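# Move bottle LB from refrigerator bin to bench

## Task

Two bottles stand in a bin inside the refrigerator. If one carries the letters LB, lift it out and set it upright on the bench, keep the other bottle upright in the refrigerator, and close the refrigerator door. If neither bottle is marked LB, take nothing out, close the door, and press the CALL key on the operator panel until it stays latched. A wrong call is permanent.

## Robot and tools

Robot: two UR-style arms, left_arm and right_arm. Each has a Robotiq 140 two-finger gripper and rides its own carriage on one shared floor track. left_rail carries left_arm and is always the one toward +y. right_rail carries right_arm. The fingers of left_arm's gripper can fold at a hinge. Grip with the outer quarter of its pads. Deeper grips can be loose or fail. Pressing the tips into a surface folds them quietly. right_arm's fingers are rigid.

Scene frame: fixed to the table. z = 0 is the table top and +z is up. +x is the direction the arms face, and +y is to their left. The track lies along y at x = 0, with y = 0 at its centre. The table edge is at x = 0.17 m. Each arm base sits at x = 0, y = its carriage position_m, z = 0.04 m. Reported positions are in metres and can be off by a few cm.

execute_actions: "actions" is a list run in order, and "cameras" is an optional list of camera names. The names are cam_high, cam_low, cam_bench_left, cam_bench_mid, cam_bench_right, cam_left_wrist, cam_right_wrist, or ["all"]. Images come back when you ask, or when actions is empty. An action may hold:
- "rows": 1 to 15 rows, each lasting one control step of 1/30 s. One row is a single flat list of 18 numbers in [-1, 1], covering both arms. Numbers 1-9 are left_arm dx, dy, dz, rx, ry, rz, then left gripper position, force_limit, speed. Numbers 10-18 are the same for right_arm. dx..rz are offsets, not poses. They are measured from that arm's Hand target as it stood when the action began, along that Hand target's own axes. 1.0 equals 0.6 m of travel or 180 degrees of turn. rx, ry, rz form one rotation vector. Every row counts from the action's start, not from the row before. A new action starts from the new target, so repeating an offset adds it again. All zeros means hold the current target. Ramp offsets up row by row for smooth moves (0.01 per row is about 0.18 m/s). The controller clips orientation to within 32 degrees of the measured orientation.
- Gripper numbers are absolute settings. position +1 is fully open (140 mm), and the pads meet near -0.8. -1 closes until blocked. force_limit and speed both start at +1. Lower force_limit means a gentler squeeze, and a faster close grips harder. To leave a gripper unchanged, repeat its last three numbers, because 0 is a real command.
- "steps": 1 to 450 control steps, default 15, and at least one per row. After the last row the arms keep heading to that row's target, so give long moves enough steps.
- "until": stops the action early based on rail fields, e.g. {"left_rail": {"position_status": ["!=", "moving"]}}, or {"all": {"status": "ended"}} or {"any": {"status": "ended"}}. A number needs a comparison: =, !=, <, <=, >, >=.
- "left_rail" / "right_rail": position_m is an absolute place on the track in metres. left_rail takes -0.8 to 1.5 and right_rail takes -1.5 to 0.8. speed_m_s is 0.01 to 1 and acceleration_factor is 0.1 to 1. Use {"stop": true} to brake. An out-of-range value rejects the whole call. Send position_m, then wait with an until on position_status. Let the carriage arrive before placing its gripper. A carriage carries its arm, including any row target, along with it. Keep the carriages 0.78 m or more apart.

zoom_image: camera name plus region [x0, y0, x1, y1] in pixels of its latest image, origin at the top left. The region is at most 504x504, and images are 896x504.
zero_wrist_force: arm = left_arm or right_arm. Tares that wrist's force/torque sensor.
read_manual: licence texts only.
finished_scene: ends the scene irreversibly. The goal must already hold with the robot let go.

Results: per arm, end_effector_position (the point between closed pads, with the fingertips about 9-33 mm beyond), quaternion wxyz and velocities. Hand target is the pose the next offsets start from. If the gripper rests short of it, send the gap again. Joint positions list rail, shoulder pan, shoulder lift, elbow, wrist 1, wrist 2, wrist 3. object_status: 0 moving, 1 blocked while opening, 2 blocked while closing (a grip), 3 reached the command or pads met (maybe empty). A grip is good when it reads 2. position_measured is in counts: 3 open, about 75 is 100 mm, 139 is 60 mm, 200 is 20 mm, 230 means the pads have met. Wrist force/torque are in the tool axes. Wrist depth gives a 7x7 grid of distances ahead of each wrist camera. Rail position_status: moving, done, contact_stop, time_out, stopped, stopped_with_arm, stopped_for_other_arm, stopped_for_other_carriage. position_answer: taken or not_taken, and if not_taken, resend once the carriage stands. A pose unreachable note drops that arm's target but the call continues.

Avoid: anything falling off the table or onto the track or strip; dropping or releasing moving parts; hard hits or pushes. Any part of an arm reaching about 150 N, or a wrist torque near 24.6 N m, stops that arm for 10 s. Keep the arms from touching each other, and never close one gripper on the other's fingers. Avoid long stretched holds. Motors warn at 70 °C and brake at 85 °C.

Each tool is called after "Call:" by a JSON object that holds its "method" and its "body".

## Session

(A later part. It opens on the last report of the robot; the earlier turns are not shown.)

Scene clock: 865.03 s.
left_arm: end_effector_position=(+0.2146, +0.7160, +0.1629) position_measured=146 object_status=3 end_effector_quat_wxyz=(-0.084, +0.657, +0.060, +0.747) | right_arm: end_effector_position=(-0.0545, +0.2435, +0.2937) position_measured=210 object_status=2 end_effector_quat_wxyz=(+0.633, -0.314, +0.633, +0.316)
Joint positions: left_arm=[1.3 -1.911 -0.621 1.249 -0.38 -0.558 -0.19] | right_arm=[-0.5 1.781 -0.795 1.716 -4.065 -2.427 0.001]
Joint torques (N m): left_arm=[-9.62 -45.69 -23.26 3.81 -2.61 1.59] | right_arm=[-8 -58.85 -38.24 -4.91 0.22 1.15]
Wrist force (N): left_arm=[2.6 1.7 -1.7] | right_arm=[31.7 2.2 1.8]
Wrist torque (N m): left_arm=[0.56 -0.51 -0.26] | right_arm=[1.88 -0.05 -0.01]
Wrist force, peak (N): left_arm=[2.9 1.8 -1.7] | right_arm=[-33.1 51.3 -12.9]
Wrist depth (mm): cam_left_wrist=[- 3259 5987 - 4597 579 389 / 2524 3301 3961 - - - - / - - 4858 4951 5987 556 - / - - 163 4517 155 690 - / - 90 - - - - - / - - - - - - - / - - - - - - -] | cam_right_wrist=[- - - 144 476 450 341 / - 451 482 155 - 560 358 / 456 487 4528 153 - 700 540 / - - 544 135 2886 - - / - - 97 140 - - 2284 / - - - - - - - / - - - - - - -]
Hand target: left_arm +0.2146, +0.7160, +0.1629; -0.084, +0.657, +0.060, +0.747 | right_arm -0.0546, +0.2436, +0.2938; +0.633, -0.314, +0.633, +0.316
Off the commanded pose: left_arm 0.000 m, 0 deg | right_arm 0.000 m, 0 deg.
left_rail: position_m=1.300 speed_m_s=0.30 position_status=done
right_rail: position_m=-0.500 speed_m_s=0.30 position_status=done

Call:
{"method": "execute_actions", "body": {"actions": [{"rows":[[0,0,0,0,0,0,-0.14,-1,-1,0,-0.002,0.0634,0.01744,0,0,-1,0.4,-1]],"steps":16},{"rows":[[0,0,0,0,0,0,-0.14,-1,-1,0,-0.004,0.0632,0.01744,0,0,-1,0.4,-1]],"steps":16},{"rows":[[0,0,0,0,0,0,-0.14,-1,-1,0,-0.006,0.063,0.01744,0,0,-1,0.4,-1]],"steps":16},{"rows":[[0,0,0,0,0,0,-0.14,-1,-1,0,-0.0081,0.0627,0.01744,0,0,-1,0.4,-1]],"steps":18}]}}

Call:
{"method": "execute_actions", "body": {"actions": [{"rows":[[0,0,0,0,0,0,-0.14,-1,-1,0,-0.0101,0.0624,0.01744,0,0,-1,0.4,-1]],"steps":16},{"rows":[[0,0,0,0,0,0,-0.14,-1,-1,0,-0.0122,0.0619,0.01744,0,0,-1,0.4,-1]],"steps":16},{"rows":[[0,0,0,0,0,0,-0.14,-1,-1,0,-0.0141,0.0615,0.01744,0,0,-1,0.4,-1]],"steps":18}]}}

Scene clock: 874.37 s.
left_arm: end_effector_position=(+0.2146, +0.7160, +0.1629) position_measured=146 object_status=3 end_effector_quat_wxyz=(-0.084, +0.657, +0.060, +0.747) | right_arm: end_effector_position=(+0.0548, +0.3480, +0.2939) position_measured=210 object_status=2 end_effector_quat_wxyz=(+0.664, -0.243, +0.664, +0.245)
Joint positions: left_arm=[1.3 -1.911 -0.621 1.249 -0.38 -0.558 -0.19] | right_arm=[-0.5 1.646 -0.592 1.269 -3.821 -2.511 0.001]
Joint torques (N m): left_arm=[-10.96 -44.84 -23.22 4 -2.7 1.51] | right_arm=[-21.77 -75.82 -44.2 -7 -7.77 -2.08]
Wrist force (N): left_arm=[2.5 1.7 -1.7] | right_arm=[36.1 26.6 5.1]
Wrist torque (N m): left_arm=[0.57 -0.47 -0.25] | right_arm=[1.44 -0.10 0.02]
Wrist force, peak (N): left_arm=[2.8 1.9 -1.8] | right_arm=[-22.6 62.4 -3.0]
Wrist depth (mm): cam_left_wrist=[- - 3527 - - - 369 / 2500 2798 - - - - 368 / 3218 - 5597 289 3678 - 394 / - - 162 841 156 - - / - 90 - - - - 348 / - - - - - - - / - - - - - - -] | cam_right_wrist=[- 385 344 143 - 2304 323 / 489 - 356 156 - - 611 / 398 380 378 162 - - - / 600 - 410 136 - 3164 510 / - - 97 142 - 2477 - / - - - - - - - / - - - - - - -]
Hand target: left_arm +0.2146, +0.7160, +0.1629; -0.084, +0.657, +0.060, +0.747 | right_arm +0.0548, +0.3481, +0.2940; +0.664, -0.243, +0.664, +0.245
Off the commanded pose: left_arm 0.000 m, 0 deg | right_arm 0.000 m, 0 deg.
left_rail: position_m=1.300 speed_m_s=0.30 position_status=done
right_rail: position_m=-0.500 speed_m_s=0.30 position_status=done

Scene clock: 876.27 s.
left_arm: end_effector_position=(+0.2146, +0.7160, +0.1629) position_measured=146 object_status=3 end_effector_quat_wxyz=(-0.084, +0.657, +0.060, +0.747) | right_arm: end_effector_position=(+0.1562, +0.3986, +0.2939) position_measured=210 object_status=2 end_effector_quat_wxyz=(+0.681, -0.188, +0.681, +0.191)
Joint positions: left_arm=[1.3 -1.911 -0.621 1.249 -0.38 -0.558 -0.19] | right_arm=[-0.5 1.539 -0.424 0.91 -3.629 -2.568 0.002]
Joint torques (N m): left_arm=[-10.81 -44.42 -24.37 3.8 -2.75 1.57] | right_arm=[-30.78 -88.44 -45.93 -8.69 -14.79 -2.07]
Wrist force (N): left_arm=[2.4 1.9 -1.6] | right_arm=[38.5 49.0 11.2]
Wrist torque (N m): left_arm=[0.61 -0.46 -0.26] | right_arm=[1.35 -0.04 0.25]
Wrist force, peak (N): left_arm=[2.6 1.7 -1.9] | right_arm=[-21.3 68.0 -0.4]
Wrist depth (mm): cam_left_wrist=[- - 3344 - - - 392 / - - - - 6130 582 394 / - - - 4681 4768 571 391 / - - 162 - 157 - 390 / - 90 - - - - 346 / - - - - - - - / - - - - - - -] | cam_right_wrist=[198 - 154 144 - - - / 372 455 261 152 - 2653 2477 / 395 380 295 153 - - 2207 / 249 270 290 136 3367 - - / - - 91 142 - - 2324 / - - - - - - - / - - - - - - -]
Hand target: left_arm +0.2146, +0.7160, +0.1629; -0.084, +0.657, +0.060, +0.747 | right_arm +0.1565, +0.3982, +0.2940; +0.681, -0.188, +0.681, +0.190
Off the commanded pose: left_arm 0.000 m, 0 deg | right_arm 0.000 m, 0 deg.
left_rail: position_m=1.300 speed_m_s=0.30 position_status=done
right_rail: position_m=-0.500 speed_m_s=0.30 position_status=done

Call:
{"method": "execute_actions", "body": {"actions": [{"rows":[[0,0,0,0,0,0,-0.14,-1,-1,0,-0.0115,0.0615,0.0167,0,0,-1,0.4,-1]],"steps":18},{"rows":[[0,0,0,0,0,0,-0.14,-1,-1,0,-0.0085,0.031,0.0083,0,0,-1,0.4,-1]],"steps":18},{"rows":[[0,0,0,0,0,0,-0.14,-1,-1,0,-0.0095,0.033,0.0083,0,0,-1,0.4,-1]],"steps":25}], "cameras": ["cam_right_wrist"]}}

Scene clock: 884.63 s.
left_arm: end_effector_position=(+0.2146, +0.7160, +0.1629) position_measured=146 object_status=3 end_effector_quat_wxyz=(-0.084, +0.657, +0.060, +0.747) | right_arm: end_effector_position=(+0.2308, +0.4192, +0.2940) position_measured=210 object_status=2 end_effector_quat_wxyz=(+0.690, -0.152, +0.690, +0.154)
Joint positions: left_arm=[1.3 -1.911 -0.621 1.249 -0.38 -0.558 -0.19] | right_arm=[-0.5 1.466 -0.287 0.621 -3.476 -2.601 0.002]
Joint torques (N m): left_arm=[-9.68 -47.46 -24.53 3.5 -2.54 1.71] | right_arm=[-5.27 -89.39 -50.64 -5.48 -2.69 -2.18]
Wrist force (N): left_arm=[2.7 1.8 -1.6] | right_arm=[38.8 8.9 12.4]
Wrist torque (N m): left_arm=[0.58 -0.51 -0.26] | right_arm=[1.12 -0.15 0.23]
Wrist force, peak (N): left_arm=[2.8 1.7 -1.9] | right_arm=[-20.4 66.6 0.8]
Wrist depth (mm): cam_left_wrist=[2829 - 3901 - - 592 366 / 2654 3961 - - - 536 433 / - 3961 - - 4951 645 350 / - - 162 3731 156 - 358 / - 90 - - - - 392 / - - - - - - - / - - - - - - -] | cam_right_wrist=[174 - 211 118 3920 - 2084 / - 245 266 149 3126 - 2084 / 348 375 285 150 3367 2575 - / 221 218 231 136 - - - / - - 91 141 - - - / - - - - - - - / - - - - - - -]
Hand target: left_arm +0.2146, +0.7160, +0.1629; -0.084, +0.657, +0.060, +0.747 | right_arm +0.2307, +0.4192, +0.2940; +0.690, -0.152, +0.690, +0.154
Off the commanded pose: left_arm 0.000 m, 0 deg | right_arm 0.000 m, 0 deg.
left_rail: position_m=1.300 speed_m_s=0.30 position_status=done
right_rail: position_m=-0.500 speed_m_s=0.30 position_status=done
Images, in order (width x height): cam_right_wrist 896x504.

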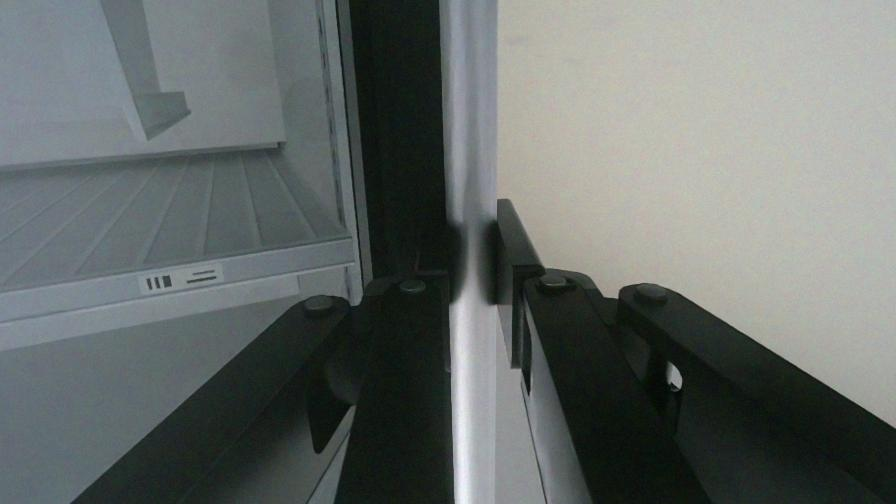

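Call:
{"method": "execute_actions", "body": {"actions": [{"rows":[[0,0,0,0,0,0,-0.14,-1,-1,0,-0.0035,0.0075,0,0,0,-1,0.4,-1]],"steps":25},{"rows":[[0,0,0,0,0,0,-0.14,-1,-1,0,0,0,0,0,0,-0.6,-1,-1]],"steps":25},{"rows":[[0,0,0,0,0,0,-0.14,-1,-1,0,0,-0.05,0,0,0,-0.6,-1,-1]],"steps":25},{"rows":[[0,0,0,0,0,0,-0.14,-1,-1,0,0,-0.15,0,0,0,-0.5,-1,-1]],"steps":30}], "cameras": ["cam_right_wrist","cam_bench_left","cam_left_wrist"]}}

Scene clock: 894.87 s.
left_arm: end_effector_position=(+0.2146, +0.7160, +0.1629) position_measured=146 object_status=3 end_effector_quat_wxyz=(-0.084, +0.657, +0.060, +0.747) | right_arm: end_effector_position=(+0.1269, +0.3685, +0.2940) position_measured=192 object_status=3 end_effector_quat_wxyz=(+0.690, -0.152, +0.690, +0.154)
Joint positions: left_arm=[1.3 -1.911 -0.621 1.249 -0.38 -0.558 -0.19] | right_arm=[-0.5 1.6 -0.405 0.869 -3.607 -2.735 0.002]
Joint torques (N m): left_arm=[-10.76 -46.95 -22.73 3.52 -2.32 1.69] | right_arm=[7.44 -66.31 -9.29 -3.02 -1.46 1.42]
Wrist force (N): left_arm=[2.5 1.6 -1.7] | right_arm=[2.1 6.2 2.5]
Wrist torque (N m): left_arm=[0.55 -0.48 -0.26] | right_arm=[1.29 -0.29 -0.25]
Wrist force, peak (N): left_arm=[2.8 1.9 -1.8] | right_arm=[32.6 34.3 15.8]
Wrist depth (mm): cam_left_wrist=[- - - 2893 4517 - 369 / - 3140 4768 3786 - - 350 / 2476 - - - - - 349 / - - 162 833 155 580 - / - 91 - - - 488 345 / - - - - - - - / - - - - - - -] | cam_right_wrist=[- - - 252 - 2207 - / - 519 - 244 3203 - 2366 / 384 371 352 254 3018 - 2366 / 578 310 682 145 129 - - / - - 92 281 - 89 - / - - - 321 - - - / - - - - - - -]
Hand target: left_arm +0.2146, +0.7160, +0.1629; -0.084, +0.657, +0.060, +0.747 | right_arm +0.1269, +0.3685, +0.2940; +0.690, -0.152, +0.690, +0.154
Off the commanded pose: left_arm 0.000 m, 0 deg | right_arm 0.000 m, 0 deg.
left_rail: position_m=1.300 speed_m_s=0.30 position_status=done
right_rail: position_m=-0.500 speed_m_s=0.30 position_status=done
Images, in order (width x height): cam_bench_left 896x504, cam_left_wrist 896x504, cam_right_wrist 896x504.

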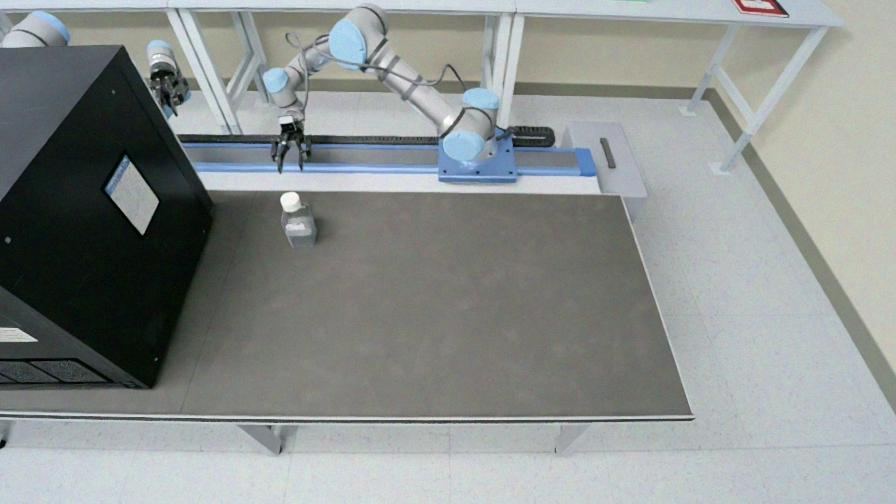

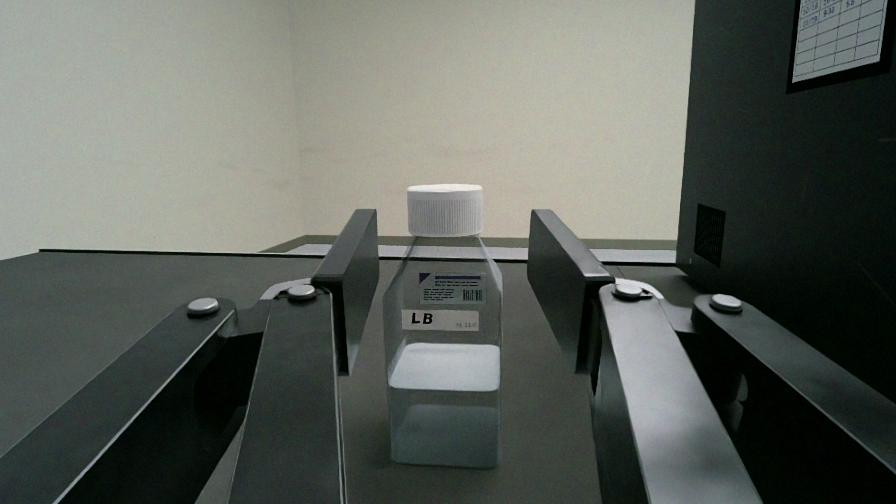

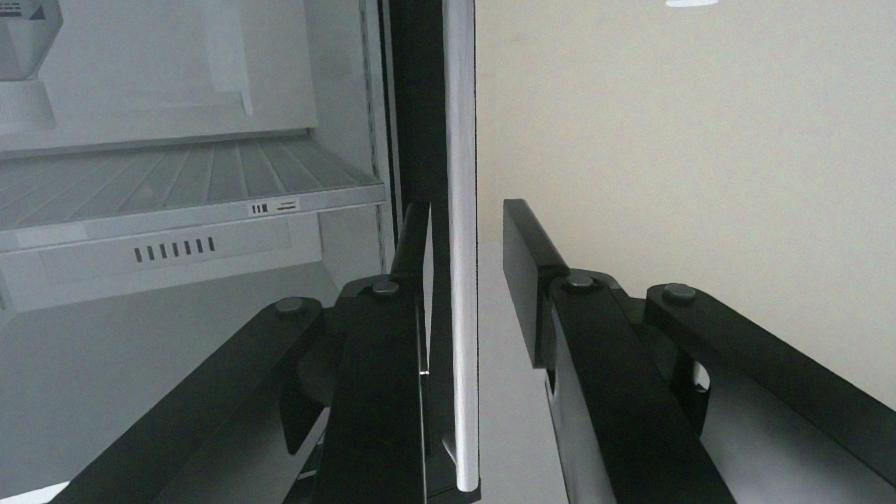

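Call:
{"method": "finished_scene", "body": {}}

The scene is finished: the task was done.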